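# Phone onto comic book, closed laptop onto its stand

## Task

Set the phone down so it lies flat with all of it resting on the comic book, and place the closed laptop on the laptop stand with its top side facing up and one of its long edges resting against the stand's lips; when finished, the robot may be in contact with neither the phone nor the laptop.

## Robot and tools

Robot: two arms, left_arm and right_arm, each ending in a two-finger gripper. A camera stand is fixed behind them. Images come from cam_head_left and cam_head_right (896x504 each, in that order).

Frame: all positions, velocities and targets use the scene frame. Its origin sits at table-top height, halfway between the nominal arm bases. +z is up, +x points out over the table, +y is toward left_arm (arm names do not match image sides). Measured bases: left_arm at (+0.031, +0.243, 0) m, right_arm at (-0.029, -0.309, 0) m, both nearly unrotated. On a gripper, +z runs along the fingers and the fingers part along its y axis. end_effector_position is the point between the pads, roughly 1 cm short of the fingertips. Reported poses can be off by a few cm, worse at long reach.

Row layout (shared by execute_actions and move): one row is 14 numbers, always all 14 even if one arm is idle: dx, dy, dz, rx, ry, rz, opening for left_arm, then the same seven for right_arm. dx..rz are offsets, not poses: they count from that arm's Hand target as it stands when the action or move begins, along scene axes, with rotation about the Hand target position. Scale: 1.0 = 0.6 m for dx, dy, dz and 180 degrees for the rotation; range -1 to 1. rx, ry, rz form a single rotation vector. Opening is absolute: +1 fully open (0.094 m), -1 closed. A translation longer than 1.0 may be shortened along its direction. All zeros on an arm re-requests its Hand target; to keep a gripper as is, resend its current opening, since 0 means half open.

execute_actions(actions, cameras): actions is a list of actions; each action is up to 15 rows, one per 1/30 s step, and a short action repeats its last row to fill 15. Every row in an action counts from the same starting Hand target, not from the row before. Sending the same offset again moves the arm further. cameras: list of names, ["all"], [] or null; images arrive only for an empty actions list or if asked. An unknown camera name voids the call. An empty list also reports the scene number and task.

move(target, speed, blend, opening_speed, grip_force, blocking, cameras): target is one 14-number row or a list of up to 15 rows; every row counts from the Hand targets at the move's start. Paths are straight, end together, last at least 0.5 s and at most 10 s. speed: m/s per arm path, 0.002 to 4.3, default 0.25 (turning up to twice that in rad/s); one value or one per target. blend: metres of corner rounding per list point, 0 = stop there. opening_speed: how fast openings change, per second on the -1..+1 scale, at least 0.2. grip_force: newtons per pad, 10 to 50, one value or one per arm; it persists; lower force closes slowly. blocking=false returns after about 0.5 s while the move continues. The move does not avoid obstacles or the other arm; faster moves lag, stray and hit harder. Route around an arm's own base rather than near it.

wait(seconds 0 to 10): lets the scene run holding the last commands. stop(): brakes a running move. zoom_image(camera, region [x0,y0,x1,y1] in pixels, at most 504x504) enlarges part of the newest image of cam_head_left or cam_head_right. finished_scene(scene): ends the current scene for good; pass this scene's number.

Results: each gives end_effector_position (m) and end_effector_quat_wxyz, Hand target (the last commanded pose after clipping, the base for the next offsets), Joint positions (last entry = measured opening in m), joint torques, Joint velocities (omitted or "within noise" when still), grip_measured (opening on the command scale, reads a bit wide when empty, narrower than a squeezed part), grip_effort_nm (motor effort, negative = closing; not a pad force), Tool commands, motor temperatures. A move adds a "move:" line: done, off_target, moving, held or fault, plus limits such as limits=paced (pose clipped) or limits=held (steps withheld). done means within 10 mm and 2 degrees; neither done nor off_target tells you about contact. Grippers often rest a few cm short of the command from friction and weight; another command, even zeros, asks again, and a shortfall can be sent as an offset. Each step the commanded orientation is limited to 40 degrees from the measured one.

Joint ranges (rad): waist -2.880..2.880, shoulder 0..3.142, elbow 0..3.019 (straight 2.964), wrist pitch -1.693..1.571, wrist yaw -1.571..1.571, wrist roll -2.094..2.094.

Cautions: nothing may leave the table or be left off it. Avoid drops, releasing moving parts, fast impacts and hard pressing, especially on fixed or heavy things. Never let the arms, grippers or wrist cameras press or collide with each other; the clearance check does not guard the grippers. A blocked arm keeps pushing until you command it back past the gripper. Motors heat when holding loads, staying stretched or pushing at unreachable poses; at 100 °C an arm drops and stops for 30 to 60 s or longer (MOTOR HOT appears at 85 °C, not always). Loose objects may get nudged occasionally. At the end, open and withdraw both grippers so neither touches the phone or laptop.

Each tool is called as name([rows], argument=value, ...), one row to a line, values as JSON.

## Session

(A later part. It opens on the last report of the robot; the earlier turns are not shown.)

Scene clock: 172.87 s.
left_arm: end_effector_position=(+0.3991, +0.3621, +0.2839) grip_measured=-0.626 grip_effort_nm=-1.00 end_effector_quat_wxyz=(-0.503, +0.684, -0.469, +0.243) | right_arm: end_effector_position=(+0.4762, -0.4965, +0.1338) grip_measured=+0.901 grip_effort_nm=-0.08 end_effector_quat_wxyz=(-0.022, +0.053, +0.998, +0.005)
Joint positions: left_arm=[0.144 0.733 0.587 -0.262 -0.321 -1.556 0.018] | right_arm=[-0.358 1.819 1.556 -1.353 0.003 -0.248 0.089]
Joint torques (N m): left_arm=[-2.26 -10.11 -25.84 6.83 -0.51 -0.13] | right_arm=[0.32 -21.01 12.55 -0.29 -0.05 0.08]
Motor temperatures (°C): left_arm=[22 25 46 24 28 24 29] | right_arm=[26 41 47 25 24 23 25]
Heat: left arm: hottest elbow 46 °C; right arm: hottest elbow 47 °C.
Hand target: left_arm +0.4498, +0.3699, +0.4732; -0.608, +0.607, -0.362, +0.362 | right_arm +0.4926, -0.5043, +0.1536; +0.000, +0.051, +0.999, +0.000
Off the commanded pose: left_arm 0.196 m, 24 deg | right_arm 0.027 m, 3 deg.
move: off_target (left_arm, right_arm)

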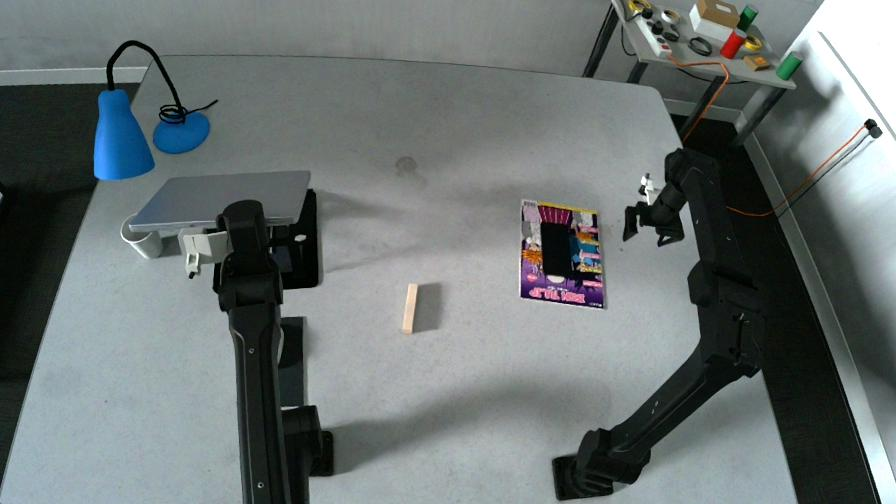

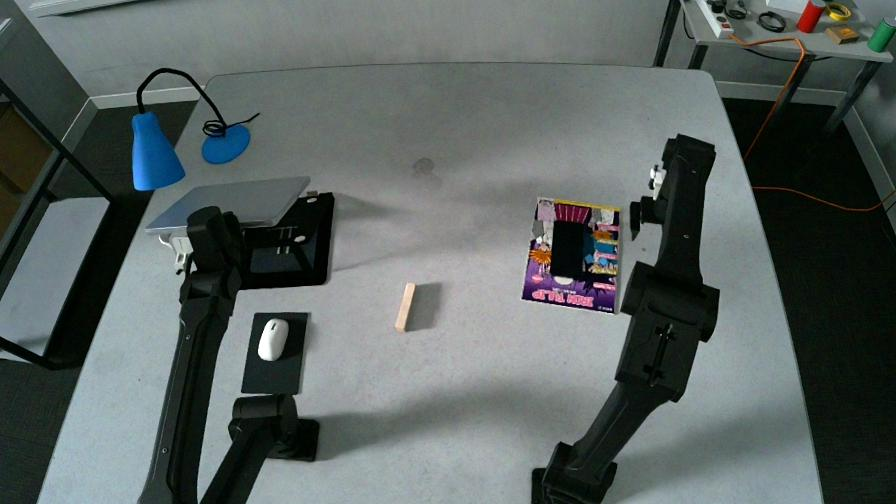

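move(target=[0.16,-0.015,-0.07,0,0,0,-1,0,0,0,0,0,0,0.9], speed=0.12, cameras=["all"])

zoom_image(camera="cam_head_left", region=[120, 60, 420, 320])

zoom_image(camera="cam_head_right", region=[140, 60, 440, 320])

Scene clock: 184.60 s.
left_arm: end_effector_position=(+0.4674, +0.3527, +0.2346) grip_measured=-0.626 grip_effort_nm=-1.01 end_effector_quat_wxyz=(-0.503, +0.679, -0.481, +0.232) | right_arm: end_effector_position=(+0.4762, -0.4965, +0.1338) grip_measured=+0.901 grip_effort_nm=-0.08 end_effector_quat_wxyz=(-0.022, +0.053, +0.998, +0.005)
Joint positions: left_arm=[0.072 1.026 0.603 -0.007 -0.387 -1.557 0.018] | right_arm=[-0.358 1.819 1.556 -1.353 0.003 -0.248 0.089]
Joint torques (N m): left_arm=[-2.26 -12.57 -25.39 6.68 -0.65 -0.15] | right_arm=[0.26 -20.89 12.52 -0.31 -0.05 0.08]
Motor temperatures (°C): left_arm=[22 25 52 25 28 23 29] | right_arm=[26 41 47 25 24 23 25]
Heat: left arm: hottest elbow 52 °C; right arm: hottest elbow 47 °C.
Hand target: left_arm +0.5457, +0.3609, +0.4312; -0.608, +0.607, -0.362, +0.362 | right_arm +0.4926, -0.5043, +0.1536; +0.000, +0.051, +0.999, +0.000
Off the commanded pose: left_arm 0.212 m, 25 deg | right_arm 0.027 m, 3 deg.
move: off_target (left_arm, right_arm)

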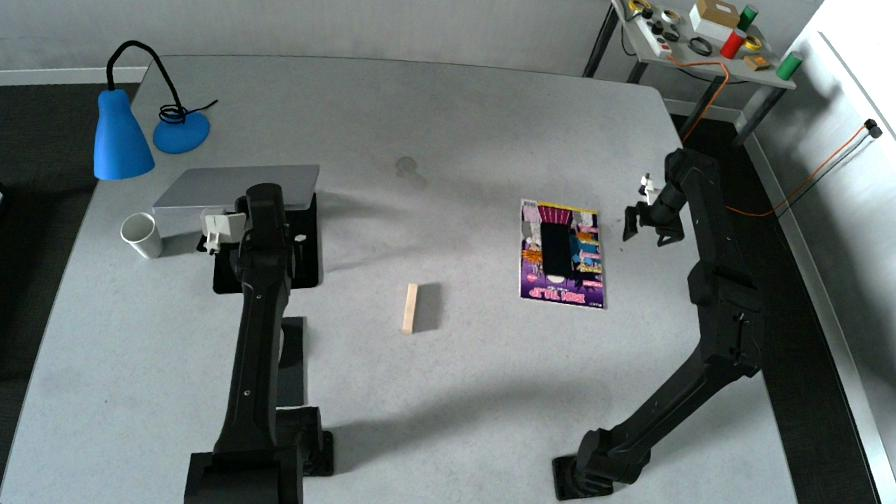

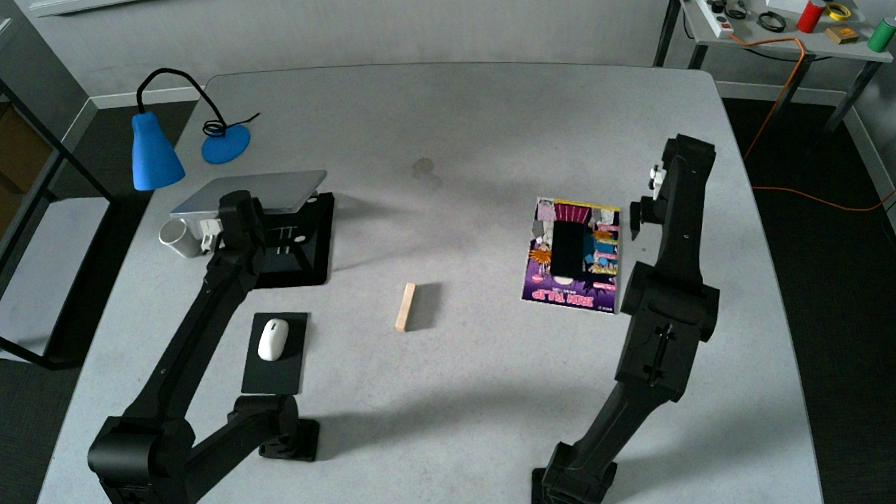

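Scaled by 1.680.

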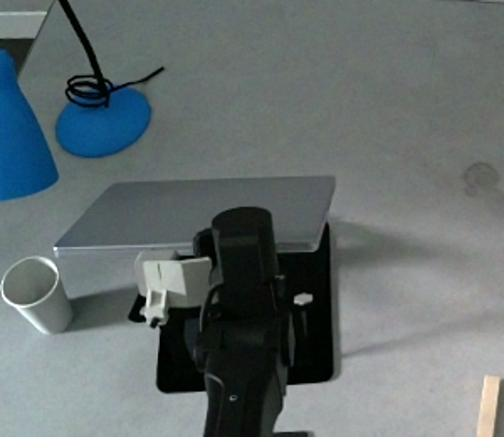

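Scaled by 1.680.

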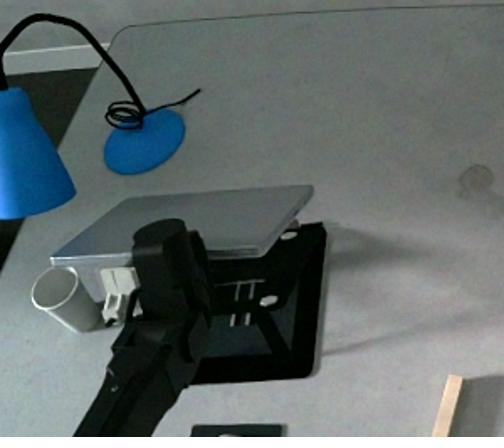

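move(target=[0.08,-0.005,-0.13,0,0,0.022,-1,0,0,0,0,0,0,0.9], speed=0.12, cameras=["all"])

zoom_image(camera="cam_head_left", region=[140, 130, 360, 310])

zoom_image(camera="cam_head_right", region=[150, 130, 370, 310])

Scene clock: 192.67 s.
left_arm: end_effector_position=(+0.5099, +0.3548, +0.1818) grip_measured=-0.626 grip_effort_nm=-1.01 end_effector_quat_wxyz=(-0.529, +0.680, -0.460, +0.213) | right_arm: end_effector_position=(+0.4762, -0.4965, +0.1338) grip_measured=+0.901 grip_effort_nm=-0.08 end_effector_quat_wxyz=(-0.022, +0.053, +0.998, +0.005)
Joint positions: left_arm=[0.033 1.285 0.603 0.275 -0.496 -1.561 0.018] | right_arm=[-0.358 1.819 1.556 -1.353 0.003 -0.248 0.089]
Joint torques (N m): left_arm=[-2.49 -16.15 26.99 6.5 -0.89 -0.12] | right_arm=[0.26 -20.95 12.55 -0.27 -0.05 0.08]
Motor temperatures (°C): left_arm=[22 26 55 25 28 23 29] | right_arm=[26 41 48 25 24 23 25]
Heat: left arm: hottest elbow 55 °C; right arm: hottest elbow 48 °C.
Hand target: left_arm +0.5937, +0.3579, +0.3532; -0.620, +0.619, -0.341, +0.340 | right_arm +0.4926, -0.5043, +0.1536; +0.000, +0.051, +0.999, +0.000
Off the commanded pose: left_arm 0.191 m, 24 deg | right_arm 0.027 m, 3 deg.
move: off_target (left_arm, right_arm)

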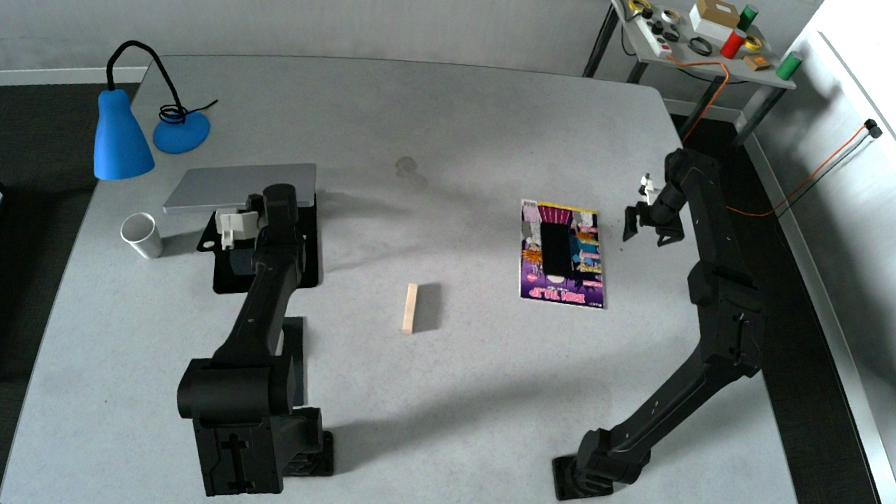

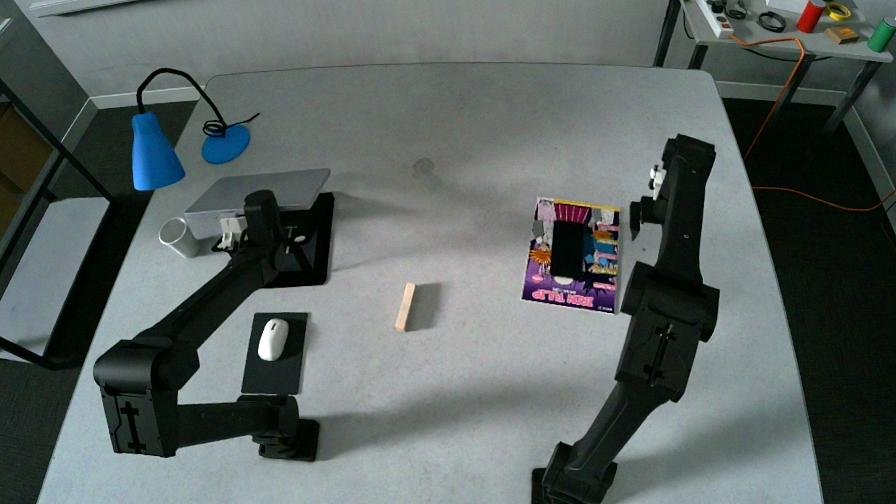

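Scaled by 2.291.

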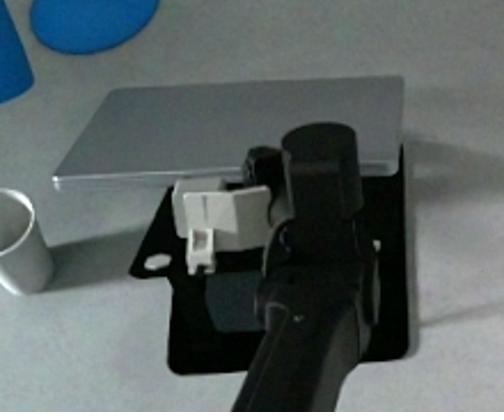

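Scaled by 2.291.

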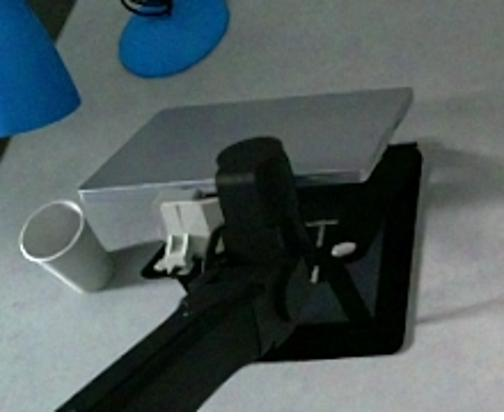

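move(target=[0.03,-0.012,-0.14,0,0,0.017,-1,0,0,0,0,0,0,0.9], speed=0.1, cameras=["all"])

zoom_image(camera="cam_head_left", region=[140, 130, 360, 310])

zoom_image(camera="cam_head_right", region=[150, 130, 370, 310])

Scene clock: 200.83 s.
left_arm: end_effector_position=(+0.5511, +0.3527, +0.1497) grip_measured=-0.627 grip_effort_nm=-1.01 end_effector_quat_wxyz=(-0.568, +0.670, -0.423, +0.221) | right_arm: end_effector_position=(+0.4762, -0.4965, +0.1338) grip_measured=+0.901 grip_effort_nm=-0.08 end_effector_quat_wxyz=(-0.022, +0.053, +0.998, +0.005)
Joint positions: left_arm=[-0.002 1.524 0.642 0.57 -0.586 -1.556 0.018] | right_arm=[-0.358 1.819 1.556 -1.353 0.003 -0.248 0.089]
Joint torques (N m): left_arm=[-2.78 -17.85 20.07 5.82 -0.74 -0.14] | right_arm=[0.38 -20.95 12.53 -0.29 -0.05 0.08]
Motor temperatures (°C): left_arm=[22 26 56 26 28 23 29] | right_arm=[26 41 48 25 24 23 25]
Heat: left arm: hottest elbow 56 °C; right arm: hottest elbow 48 °C.
Hand target: left_arm +0.6118, +0.3507, +0.2691; -0.629, +0.628, -0.324, +0.324 | right_arm +0.4926, -0.5043, +0.1536; +0.000, +0.051, +0.999, +0.000
Off the commanded pose: left_arm 0.134 m, 18 deg | right_arm 0.027 m, 3 deg.
move: off_target (left_arm, right_arm)

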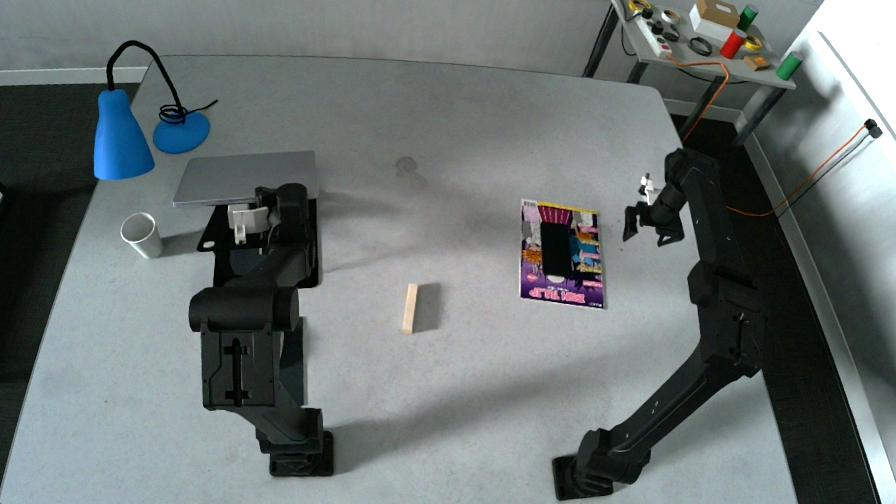

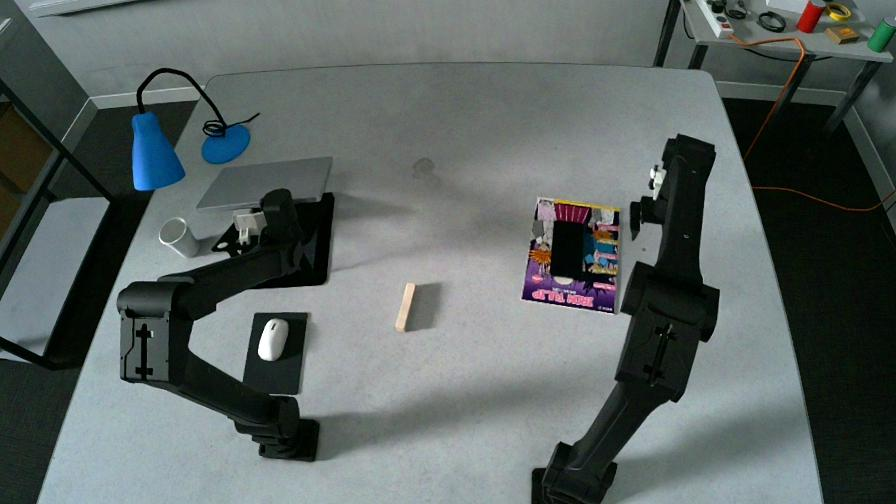

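Scaled by 2.291.

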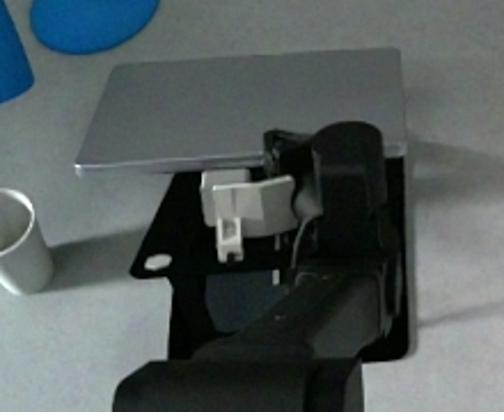

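Scaled by 2.291.

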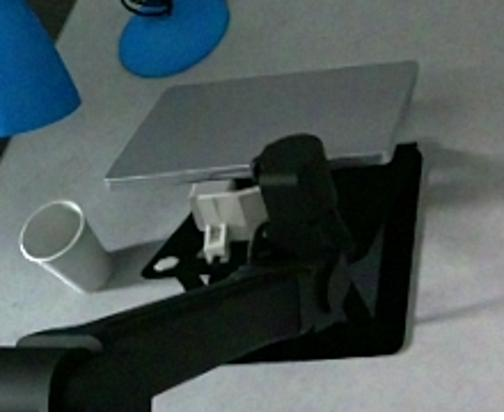

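move(target=[-0.09,0,0.01,0,0,0,-1,0,0,0,0,0,0,0.9], speed=0.1, cameras=["all"])

zoom_image(camera="cam_head_left", region=[140, 130, 360, 310])

zoom_image(camera="cam_head_right", region=[150, 130, 370, 310])

Scene clock: 208.93 s.
left_arm: end_effector_position=(+0.5430, +0.3513, +0.1527) grip_measured=-0.627 grip_effort_nm=-1.01 end_effector_quat_wxyz=(-0.568, +0.669, -0.423, +0.226) | right_arm: end_effector_position=(+0.4762, -0.4965, +0.1338) grip_measured=+0.901 grip_effort_nm=-0.08 end_effector_quat_wxyz=(-0.022, +0.053, +0.998, +0.005)
Joint positions: left_arm=[-0.002 1.497 0.619 0.571 -0.578 -1.557 0.018] | right_arm=[-0.358 1.819 1.556 -1.353 0.003 -0.248 0.089]
Joint torques (N m): left_arm=[-1.67 -23.47 12.16 5.91 -0.8 -0.13] | right_arm=[0.32 -21.01 12.56 -0.31 -0.05 0.08]
Motor temperatures (°C): left_arm=[22 26 56 26 28 23 29] | right_arm=[26 41 48 25 24 23 25]
Heat: left arm: hottest elbow 56 °C; right arm: hottest elbow 48 °C.
Hand target: left_arm +0.5578, +0.3508, +0.2751; -0.629, +0.628, -0.324, +0.324 | right_arm +0.4926, -0.5043, +0.1536; +0.000, +0.051, +0.999, +0.000
Off the commanded pose: left_arm 0.123 m, 18 deg | right_arm 0.027 m, 3 deg.
move: off_target (left_arm, right_arm)

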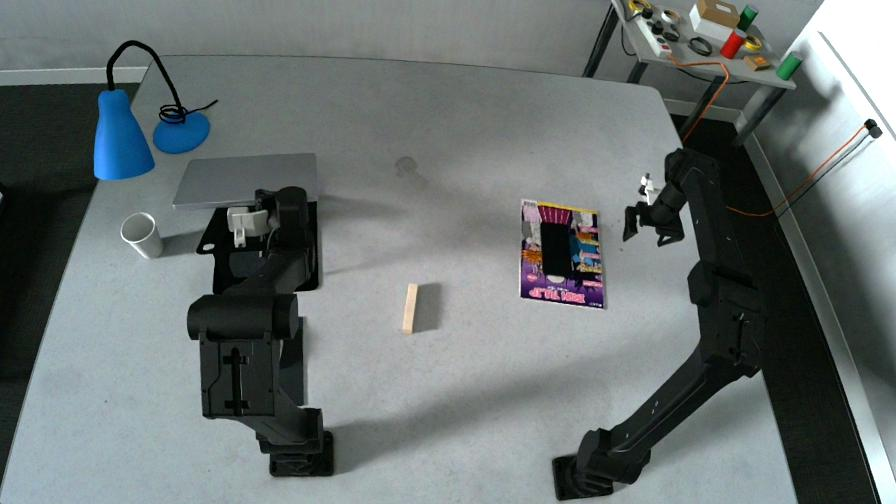

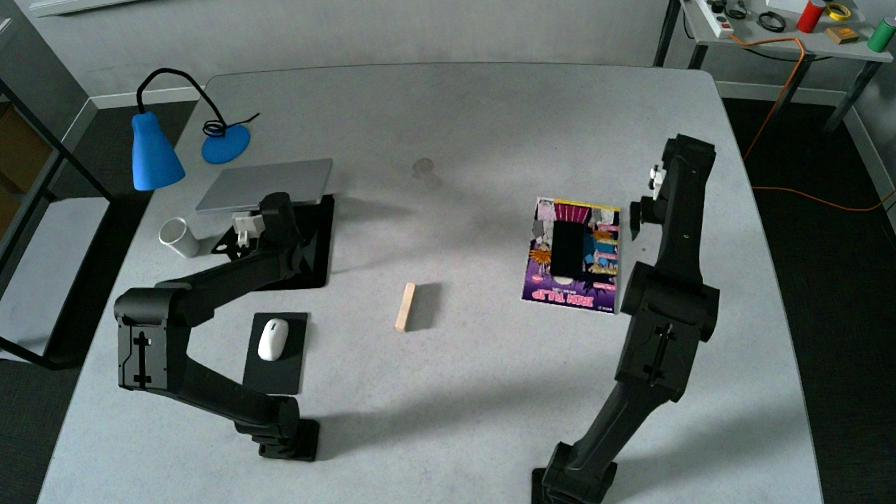

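Scaled by 2.291.

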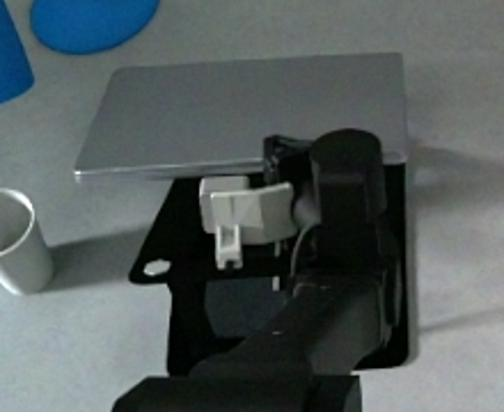

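Scaled by 2.291.

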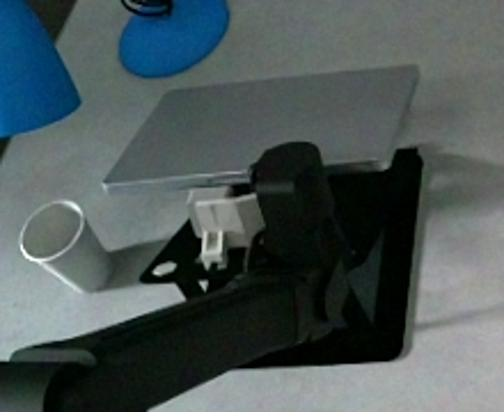

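move(target=[-0.0,0,0.11,0,0,0,-1,0,0,0,0,0,0,0.9], speed=0.1, cameras=["all"])

zoom_image(camera="cam_head_left", region=[140, 130, 360, 310])

zoom_image(camera="cam_head_right", region=[150, 130, 370, 310])

Scene clock: 212.77 s.
left_arm: end_effector_position=(+0.5179, +0.3507, +0.1886) grip_measured=-0.627 grip_effort_nm=-1.01 end_effector_quat_wxyz=(-0.560, +0.673, -0.433, +0.214) | right_arm: end_effector_position=(+0.4762, -0.4965, +0.1338) grip_measured=+0.901 grip_effort_nm=-0.08 end_effector_quat_wxyz=(-0.022, +0.053, +0.998, +0.005)
Joint positions: left_arm=[-0.002 1.326 0.606 0.377 -0.579 -1.557 0.018] | right_arm=[-0.358 1.819 1.556 -1.353 0.003 -0.248 0.089]
Joint torques (N m): left_arm=[-1.79 -20.42 20.97 4.77 -0.84 -0.04] | right_arm=[0.32 -21.01 12.55 -0.29 -0.05 0.08]
Motor temperatures (°C): left_arm=[22 27 56 26 28 23 30] | right_arm=[26 41 48 25 24 23 25]
Heat: left arm: hottest elbow 56 °C; right arm: hottest elbow 48 °C.
Hand target: left_arm +0.5578, +0.3508, +0.3412; -0.629, +0.628, -0.324, +0.324 | right_arm +0.4926, -0.5043, +0.1536; +0.000, +0.051, +0.999, +0.000
Off the commanded pose: left_arm 0.158 m, 20 deg | right_arm 0.027 m, 3 deg.
move: off_target (left_arm, right_arm)

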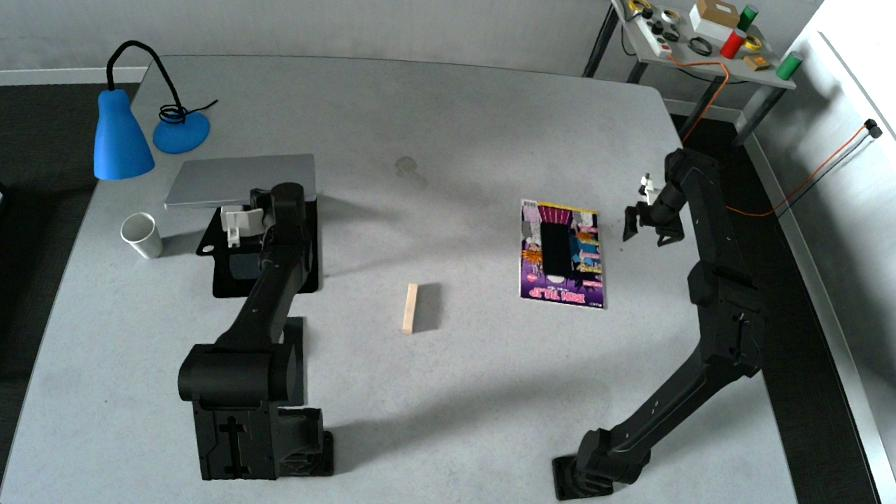

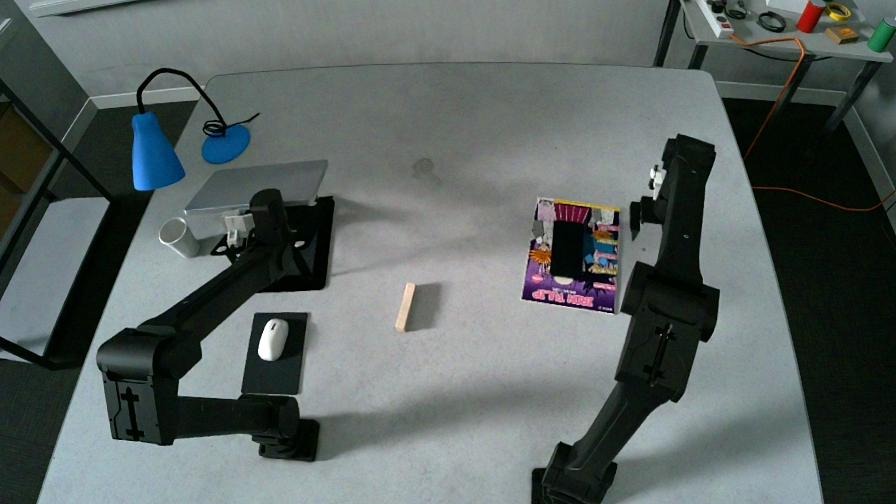

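Scaled by 2.291.

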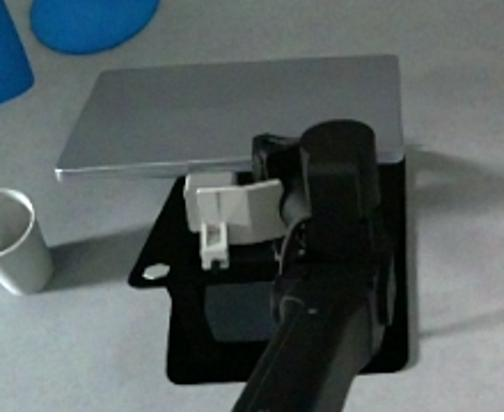

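Scaled by 2.291.

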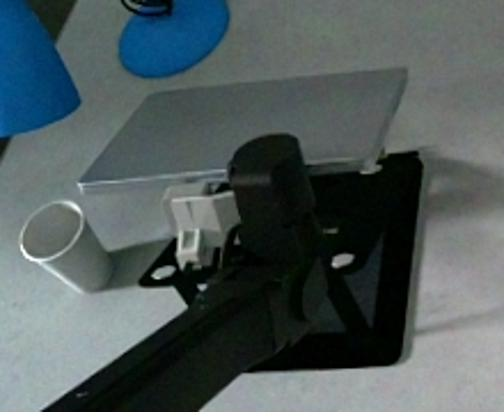

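move(target=[-0.07,0,0.04,0,0,0,-1,0,0,0,0,0,0,0.9], speed=0.1, cameras=["all"])

zoom_image(camera="cam_head_left", region=[140, 130, 360, 310])

zoom_image(camera="cam_head_right", region=[150, 130, 370, 310])

Scene clock: 217.97 s.
left_arm: end_effector_position=(+0.4988, +0.3501, +0.2320) grip_measured=-0.627 grip_effort_nm=-1.01 end_effector_quat_wxyz=(-0.568, +0.669, -0.423, +0.226) | right_arm: end_effector_position=(+0.4762, -0.4965, +0.1338) grip_measured=+0.901 grip_effort_nm=-0.08 end_effector_quat_wxyz=(-0.022, +0.053, +0.998, +0.005)
Joint positions: left_arm=[-0.002 1.182 0.605 0.27 -0.578 -1.557 0.018] | right_arm=[-0.358 1.819 1.556 -1.353 0.003 -0.248 0.089]
Joint torques (N m): left_arm=[-1.26 -18.2 19.18 4.77 -0.74 -0.11] | right_arm=[0.32 -21.07 12.52 -0.28 -0.05 0.08]
Motor temperatures (°C): left_arm=[22 27 57 25 28 23 30] | right_arm=[26 41 49 25 24 23 25]
Heat: left arm: hottest elbow 57 °C; right arm: hottest elbow 49 °C.
Hand target: left_arm +0.5158, +0.3507, +0.3650; -0.629, +0.628, -0.324, +0.324 | right_arm +0.4926, -0.5043, +0.1536; +0.000, +0.051, +0.999, +0.000
Off the commanded pose: left_arm 0.134 m, 18 deg | right_arm 0.027 m, 3 deg.
move: off_target (left_arm, right_arm)

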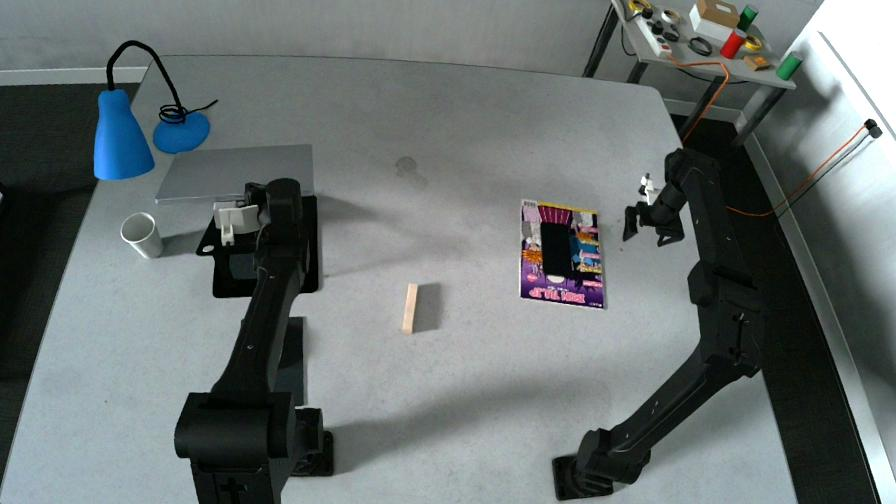

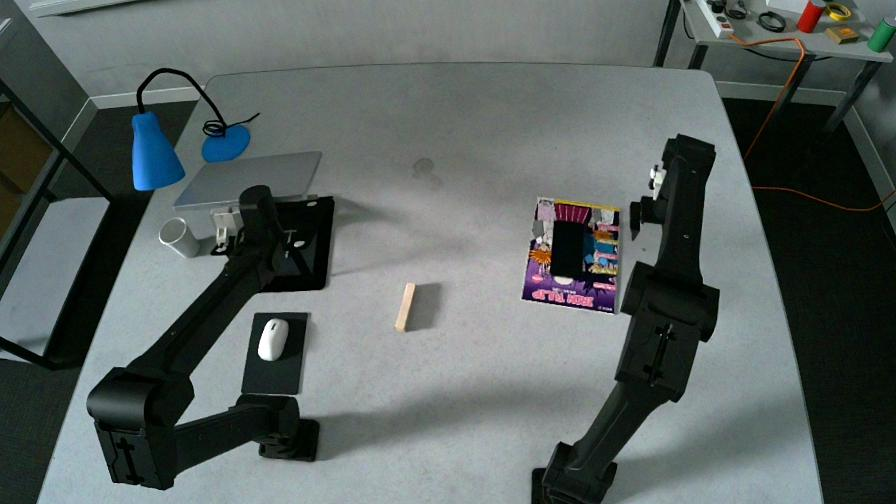

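Scaled by 2.291.

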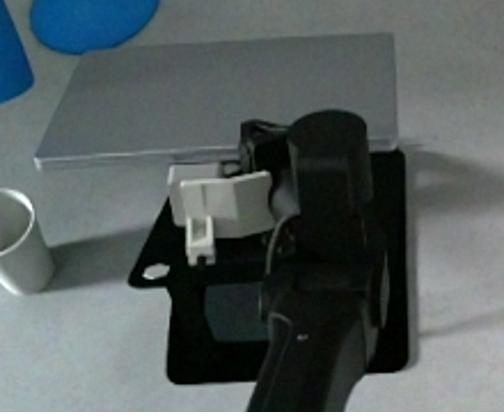

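Scaled by 2.291.

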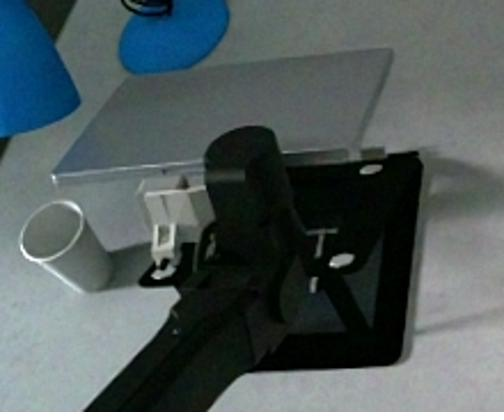

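move(target=[-0.01,-0.015,-0.09,-0.006,0.06,0.01,-1,0,0,0,0,0,0,0.9], speed=0.1, cameras=["all"])

zoom_image(camera="cam_head_left", region=[140, 130, 360, 310])

zoom_image(camera="cam_head_right", region=[150, 130, 370, 310])

Scene clock: 223.10 s.
left_arm: end_effector_position=(+0.4811, +0.3452, +0.2060) grip_measured=-0.627 grip_effort_nm=-1.01 end_effector_quat_wxyz=(-0.540, +0.689, -0.453, +0.168) | right_arm: end_effector_position=(+0.4762, -0.4965, +0.1338) grip_measured=+0.901 grip_effort_nm=-0.08 end_effector_quat_wxyz=(-0.022, +0.053, +0.998, +0.005)
Joint positions: left_arm=[-0.029 1.167 0.605 0.098 -0.634 -1.579 0.018] | right_arm=[-0.358 1.819 1.556 -1.353 0.003 -0.248 0.089]
Joint torques (N m): left_arm=[-2.49 -15.79 18.76 4.44 -1.19 -0.23] | right_arm=[0.38 -21.01 12.55 -0.27 -0.05 0.08]
Motor temperatures (°C): left_arm=[22 28 57 25 28 23 30] | right_arm=[26 41 49 25 24 23 25]
Heat: left arm: hottest elbow 57 °C; right arm: hottest elbow 49 °C.
Hand target: left_arm +0.5097, +0.3417, +0.3111; -0.595, +0.667, -0.369, +0.256 | right_arm +0.4926, -0.5043, +0.1536; +0.000, +0.051, +0.999, +0.000
Off the commanded pose: left_arm 0.109 m, 16 deg | right_arm 0.027 m, 3 deg.
move: off_target (left_arm, right_arm)

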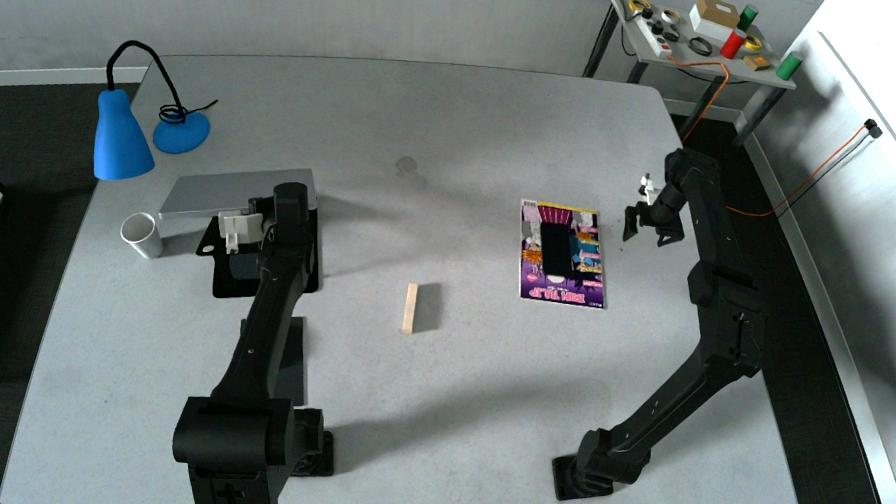

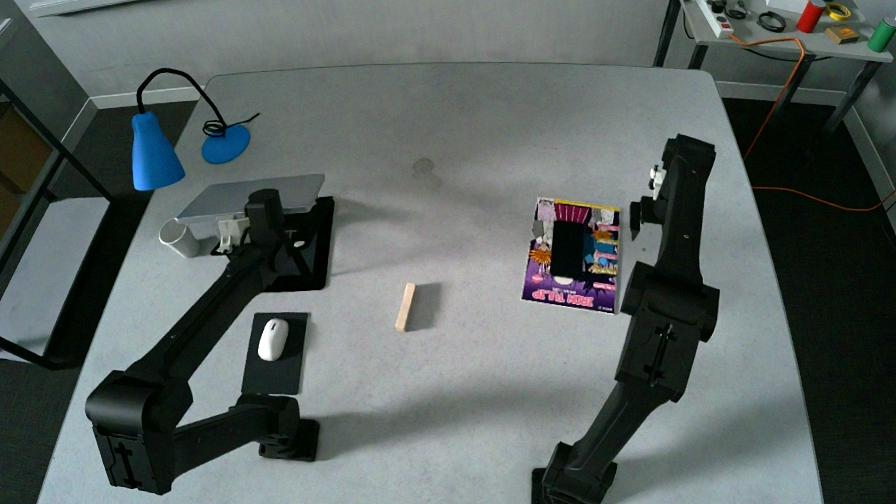

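Scaled by 2.291.

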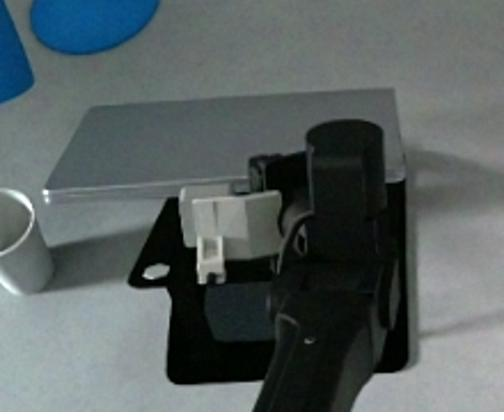

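Scaled by 2.291.

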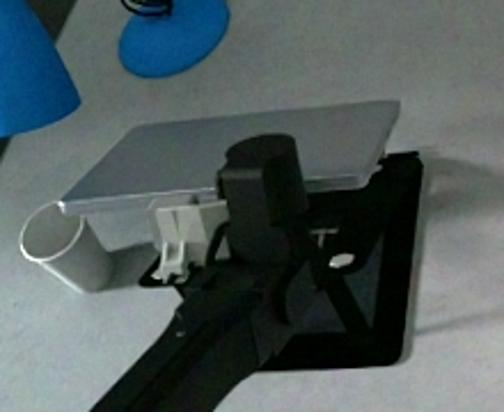

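move(target=[0.03,0.0,-0.13,0,0,0.006,-1,0,0,0,0,0,0,0.9], speed=0.1, cameras=["all"])

zoom_image(camera="cam_head_left", region=[140, 130, 360, 310])

zoom_image(camera="cam_head_right", region=[150, 130, 370, 310])

Scene clock: 230.07 s.
left_arm: end_effector_position=(+0.5031, +0.3454, +0.1623) grip_measured=-0.627 grip_effort_nm=-1.01 end_effector_quat_wxyz=(-0.553, +0.690, -0.433, +0.176) | right_arm: end_effector_position=(+0.4762, -0.4965, +0.1338) grip_measured=+0.901 grip_effort_nm=-0.08 end_effector_quat_wxyz=(-0.022, +0.053, +0.998, +0.005)
Joint positions: left_arm=[-0.037 1.348 0.581 0.338 -0.664 -1.592 0.018] | right_arm=[-0.358 1.819 1.556 -1.353 0.003 -0.248 0.089]
Joint torques (N m): left_arm=[-2.14 -14.51 13.49 5.5 -1.04 -0.21] | right_arm=[0.32 -20.95 12.55 -0.32 -0.05 0.09]
Motor temperatures (°C): left_arm=[22 28 57 25 29 24 30] | right_arm=[26 41 49 25 24 23 25]
Heat: left arm: hottest elbow 57 °C; right arm: hottest elbow 49 °C.
Hand target: left_arm +0.5278, +0.3417, +0.2332; -0.597, +0.670, -0.362, +0.251 | right_arm +0.4926, -0.5043, +0.1536; +0.000, +0.051, +0.999, +0.000
Off the commanded pose: left_arm 0.075 m, 13 deg | right_arm 0.027 m, 3 deg.
move: off_target (left_arm, right_arm)

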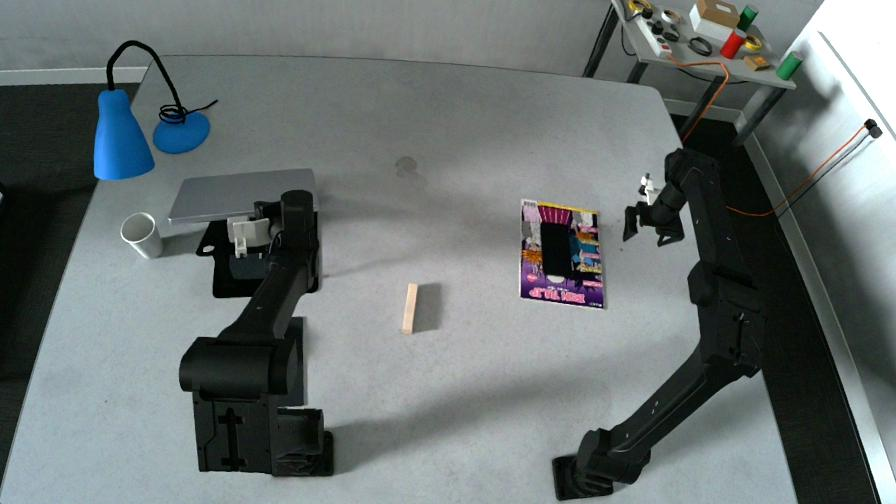

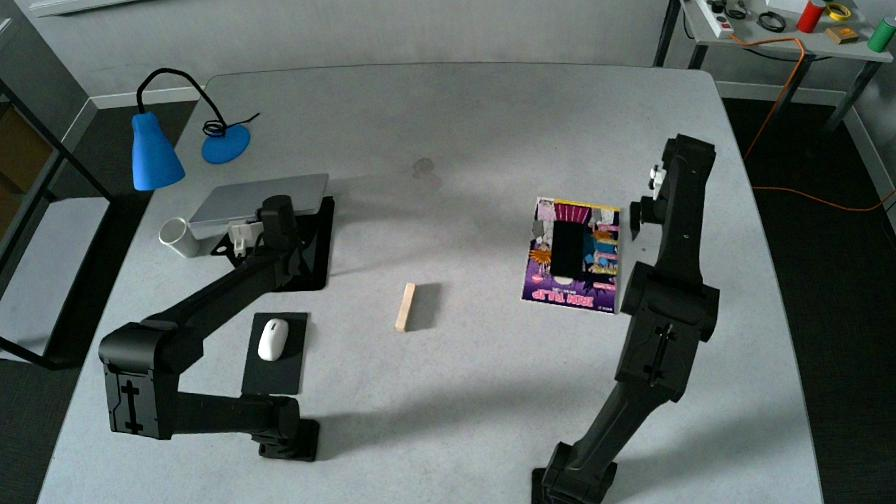

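Scaled by 2.291.

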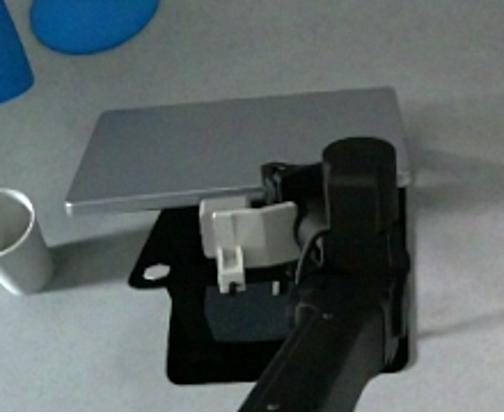

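Scaled by 2.291.

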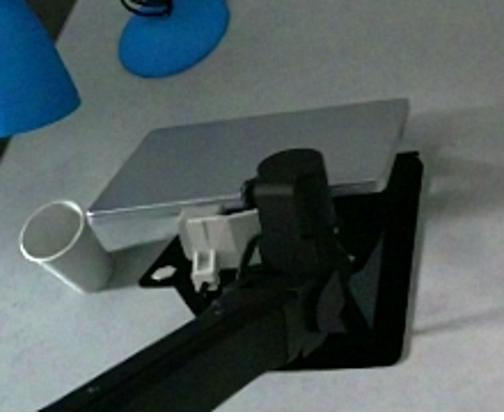

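move(target=[-0.045,0.0,-0.13,0,0.012,0,-1,0,0,0,0,0,0,0.9], speed=0.08, cameras=["all"])

zoom_image(camera="cam_head_left", region=[140, 130, 360, 310])

zoom_image(camera="cam_head_right", region=[150, 130, 370, 310])

Scene clock: 235.63 s.
left_arm: end_effector_position=(+0.5092, +0.3449, +0.1659) grip_measured=-0.627 grip_effort_nm=-1.01 end_effector_quat_wxyz=(-0.596, +0.659, -0.407, +0.211) | right_arm: end_effector_position=(+0.4762, -0.4965, +0.1338) grip_measured=+0.901 grip_effort_nm=-0.08 end_effector_quat_wxyz=(-0.022, +0.053, +0.998, +0.005)
Joint positions: left_arm=[-0.041 1.419 0.536 0.623 -0.673 -1.522 0.018] | right_arm=[-0.358 1.819 1.556 -1.353 0.003 -0.248 0.089]
Joint torques (N m): left_arm=[-2.26 -8.88 4.89 3.49 -0.74 -0.77] | right_arm=[0.26 -21.01 12.53 -0.31 -0.05 0.09]
Motor temperatures (°C): left_arm=[22 27 55 25 29 24 30] | right_arm=[26 41 49 25 24 23 25]
Heat: left arm: hottest elbow 55 °C; right arm: hottest elbow 49 °C.
Hand target: left_arm +0.5008, +0.3417, +0.1551; -0.590, +0.675, -0.374, +0.238 | right_arm +0.4926, -0.5043, +0.1536; +0.000, +0.051, +0.999, +0.000
Off the commanded pose: left_arm 0.014 m, 5 deg | right_arm 0.027 m, 3 deg.
move: off_target (left_arm, right_arm)

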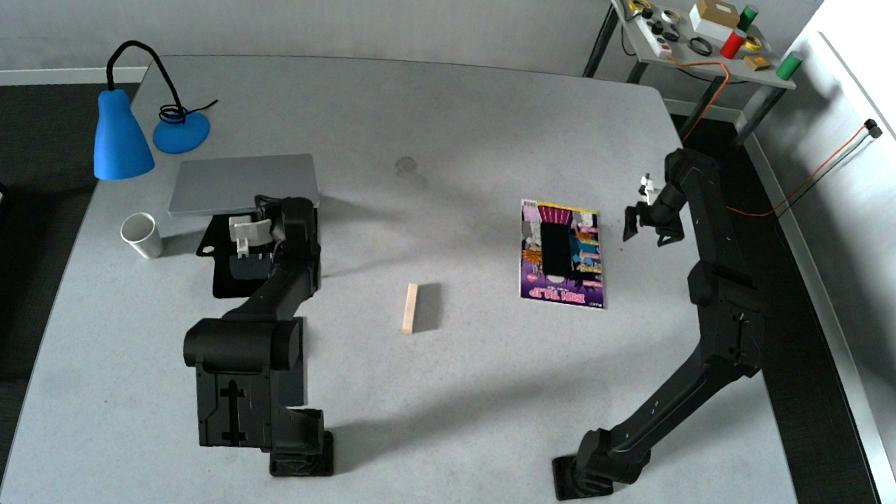

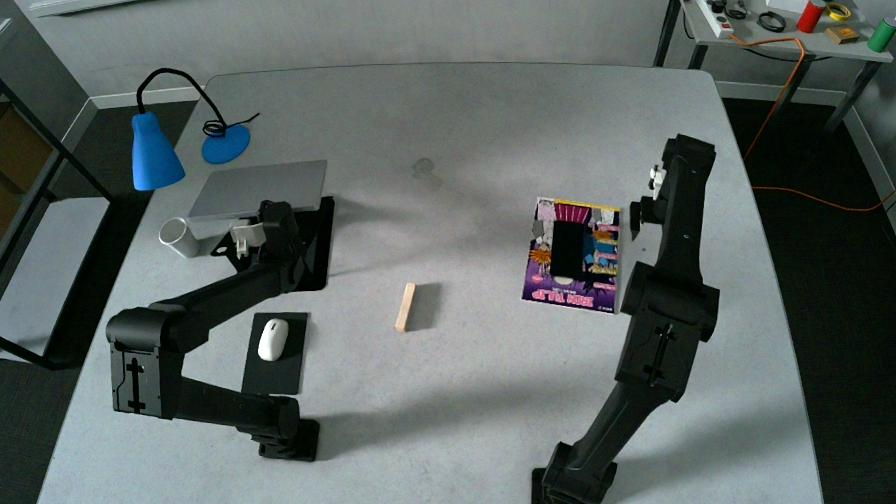

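Scaled by 2.291.

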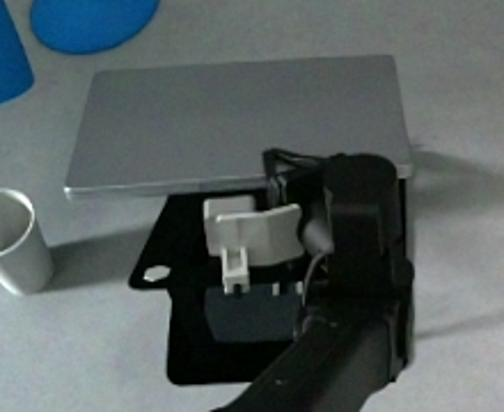

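Scaled by 2.291.

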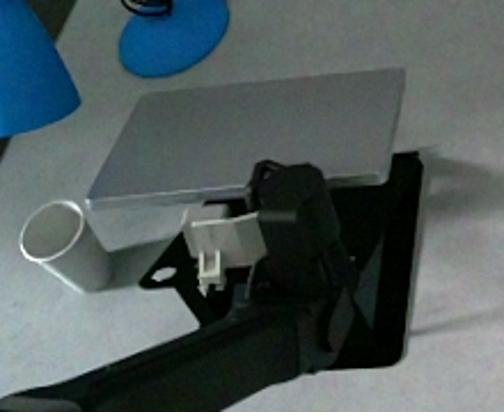

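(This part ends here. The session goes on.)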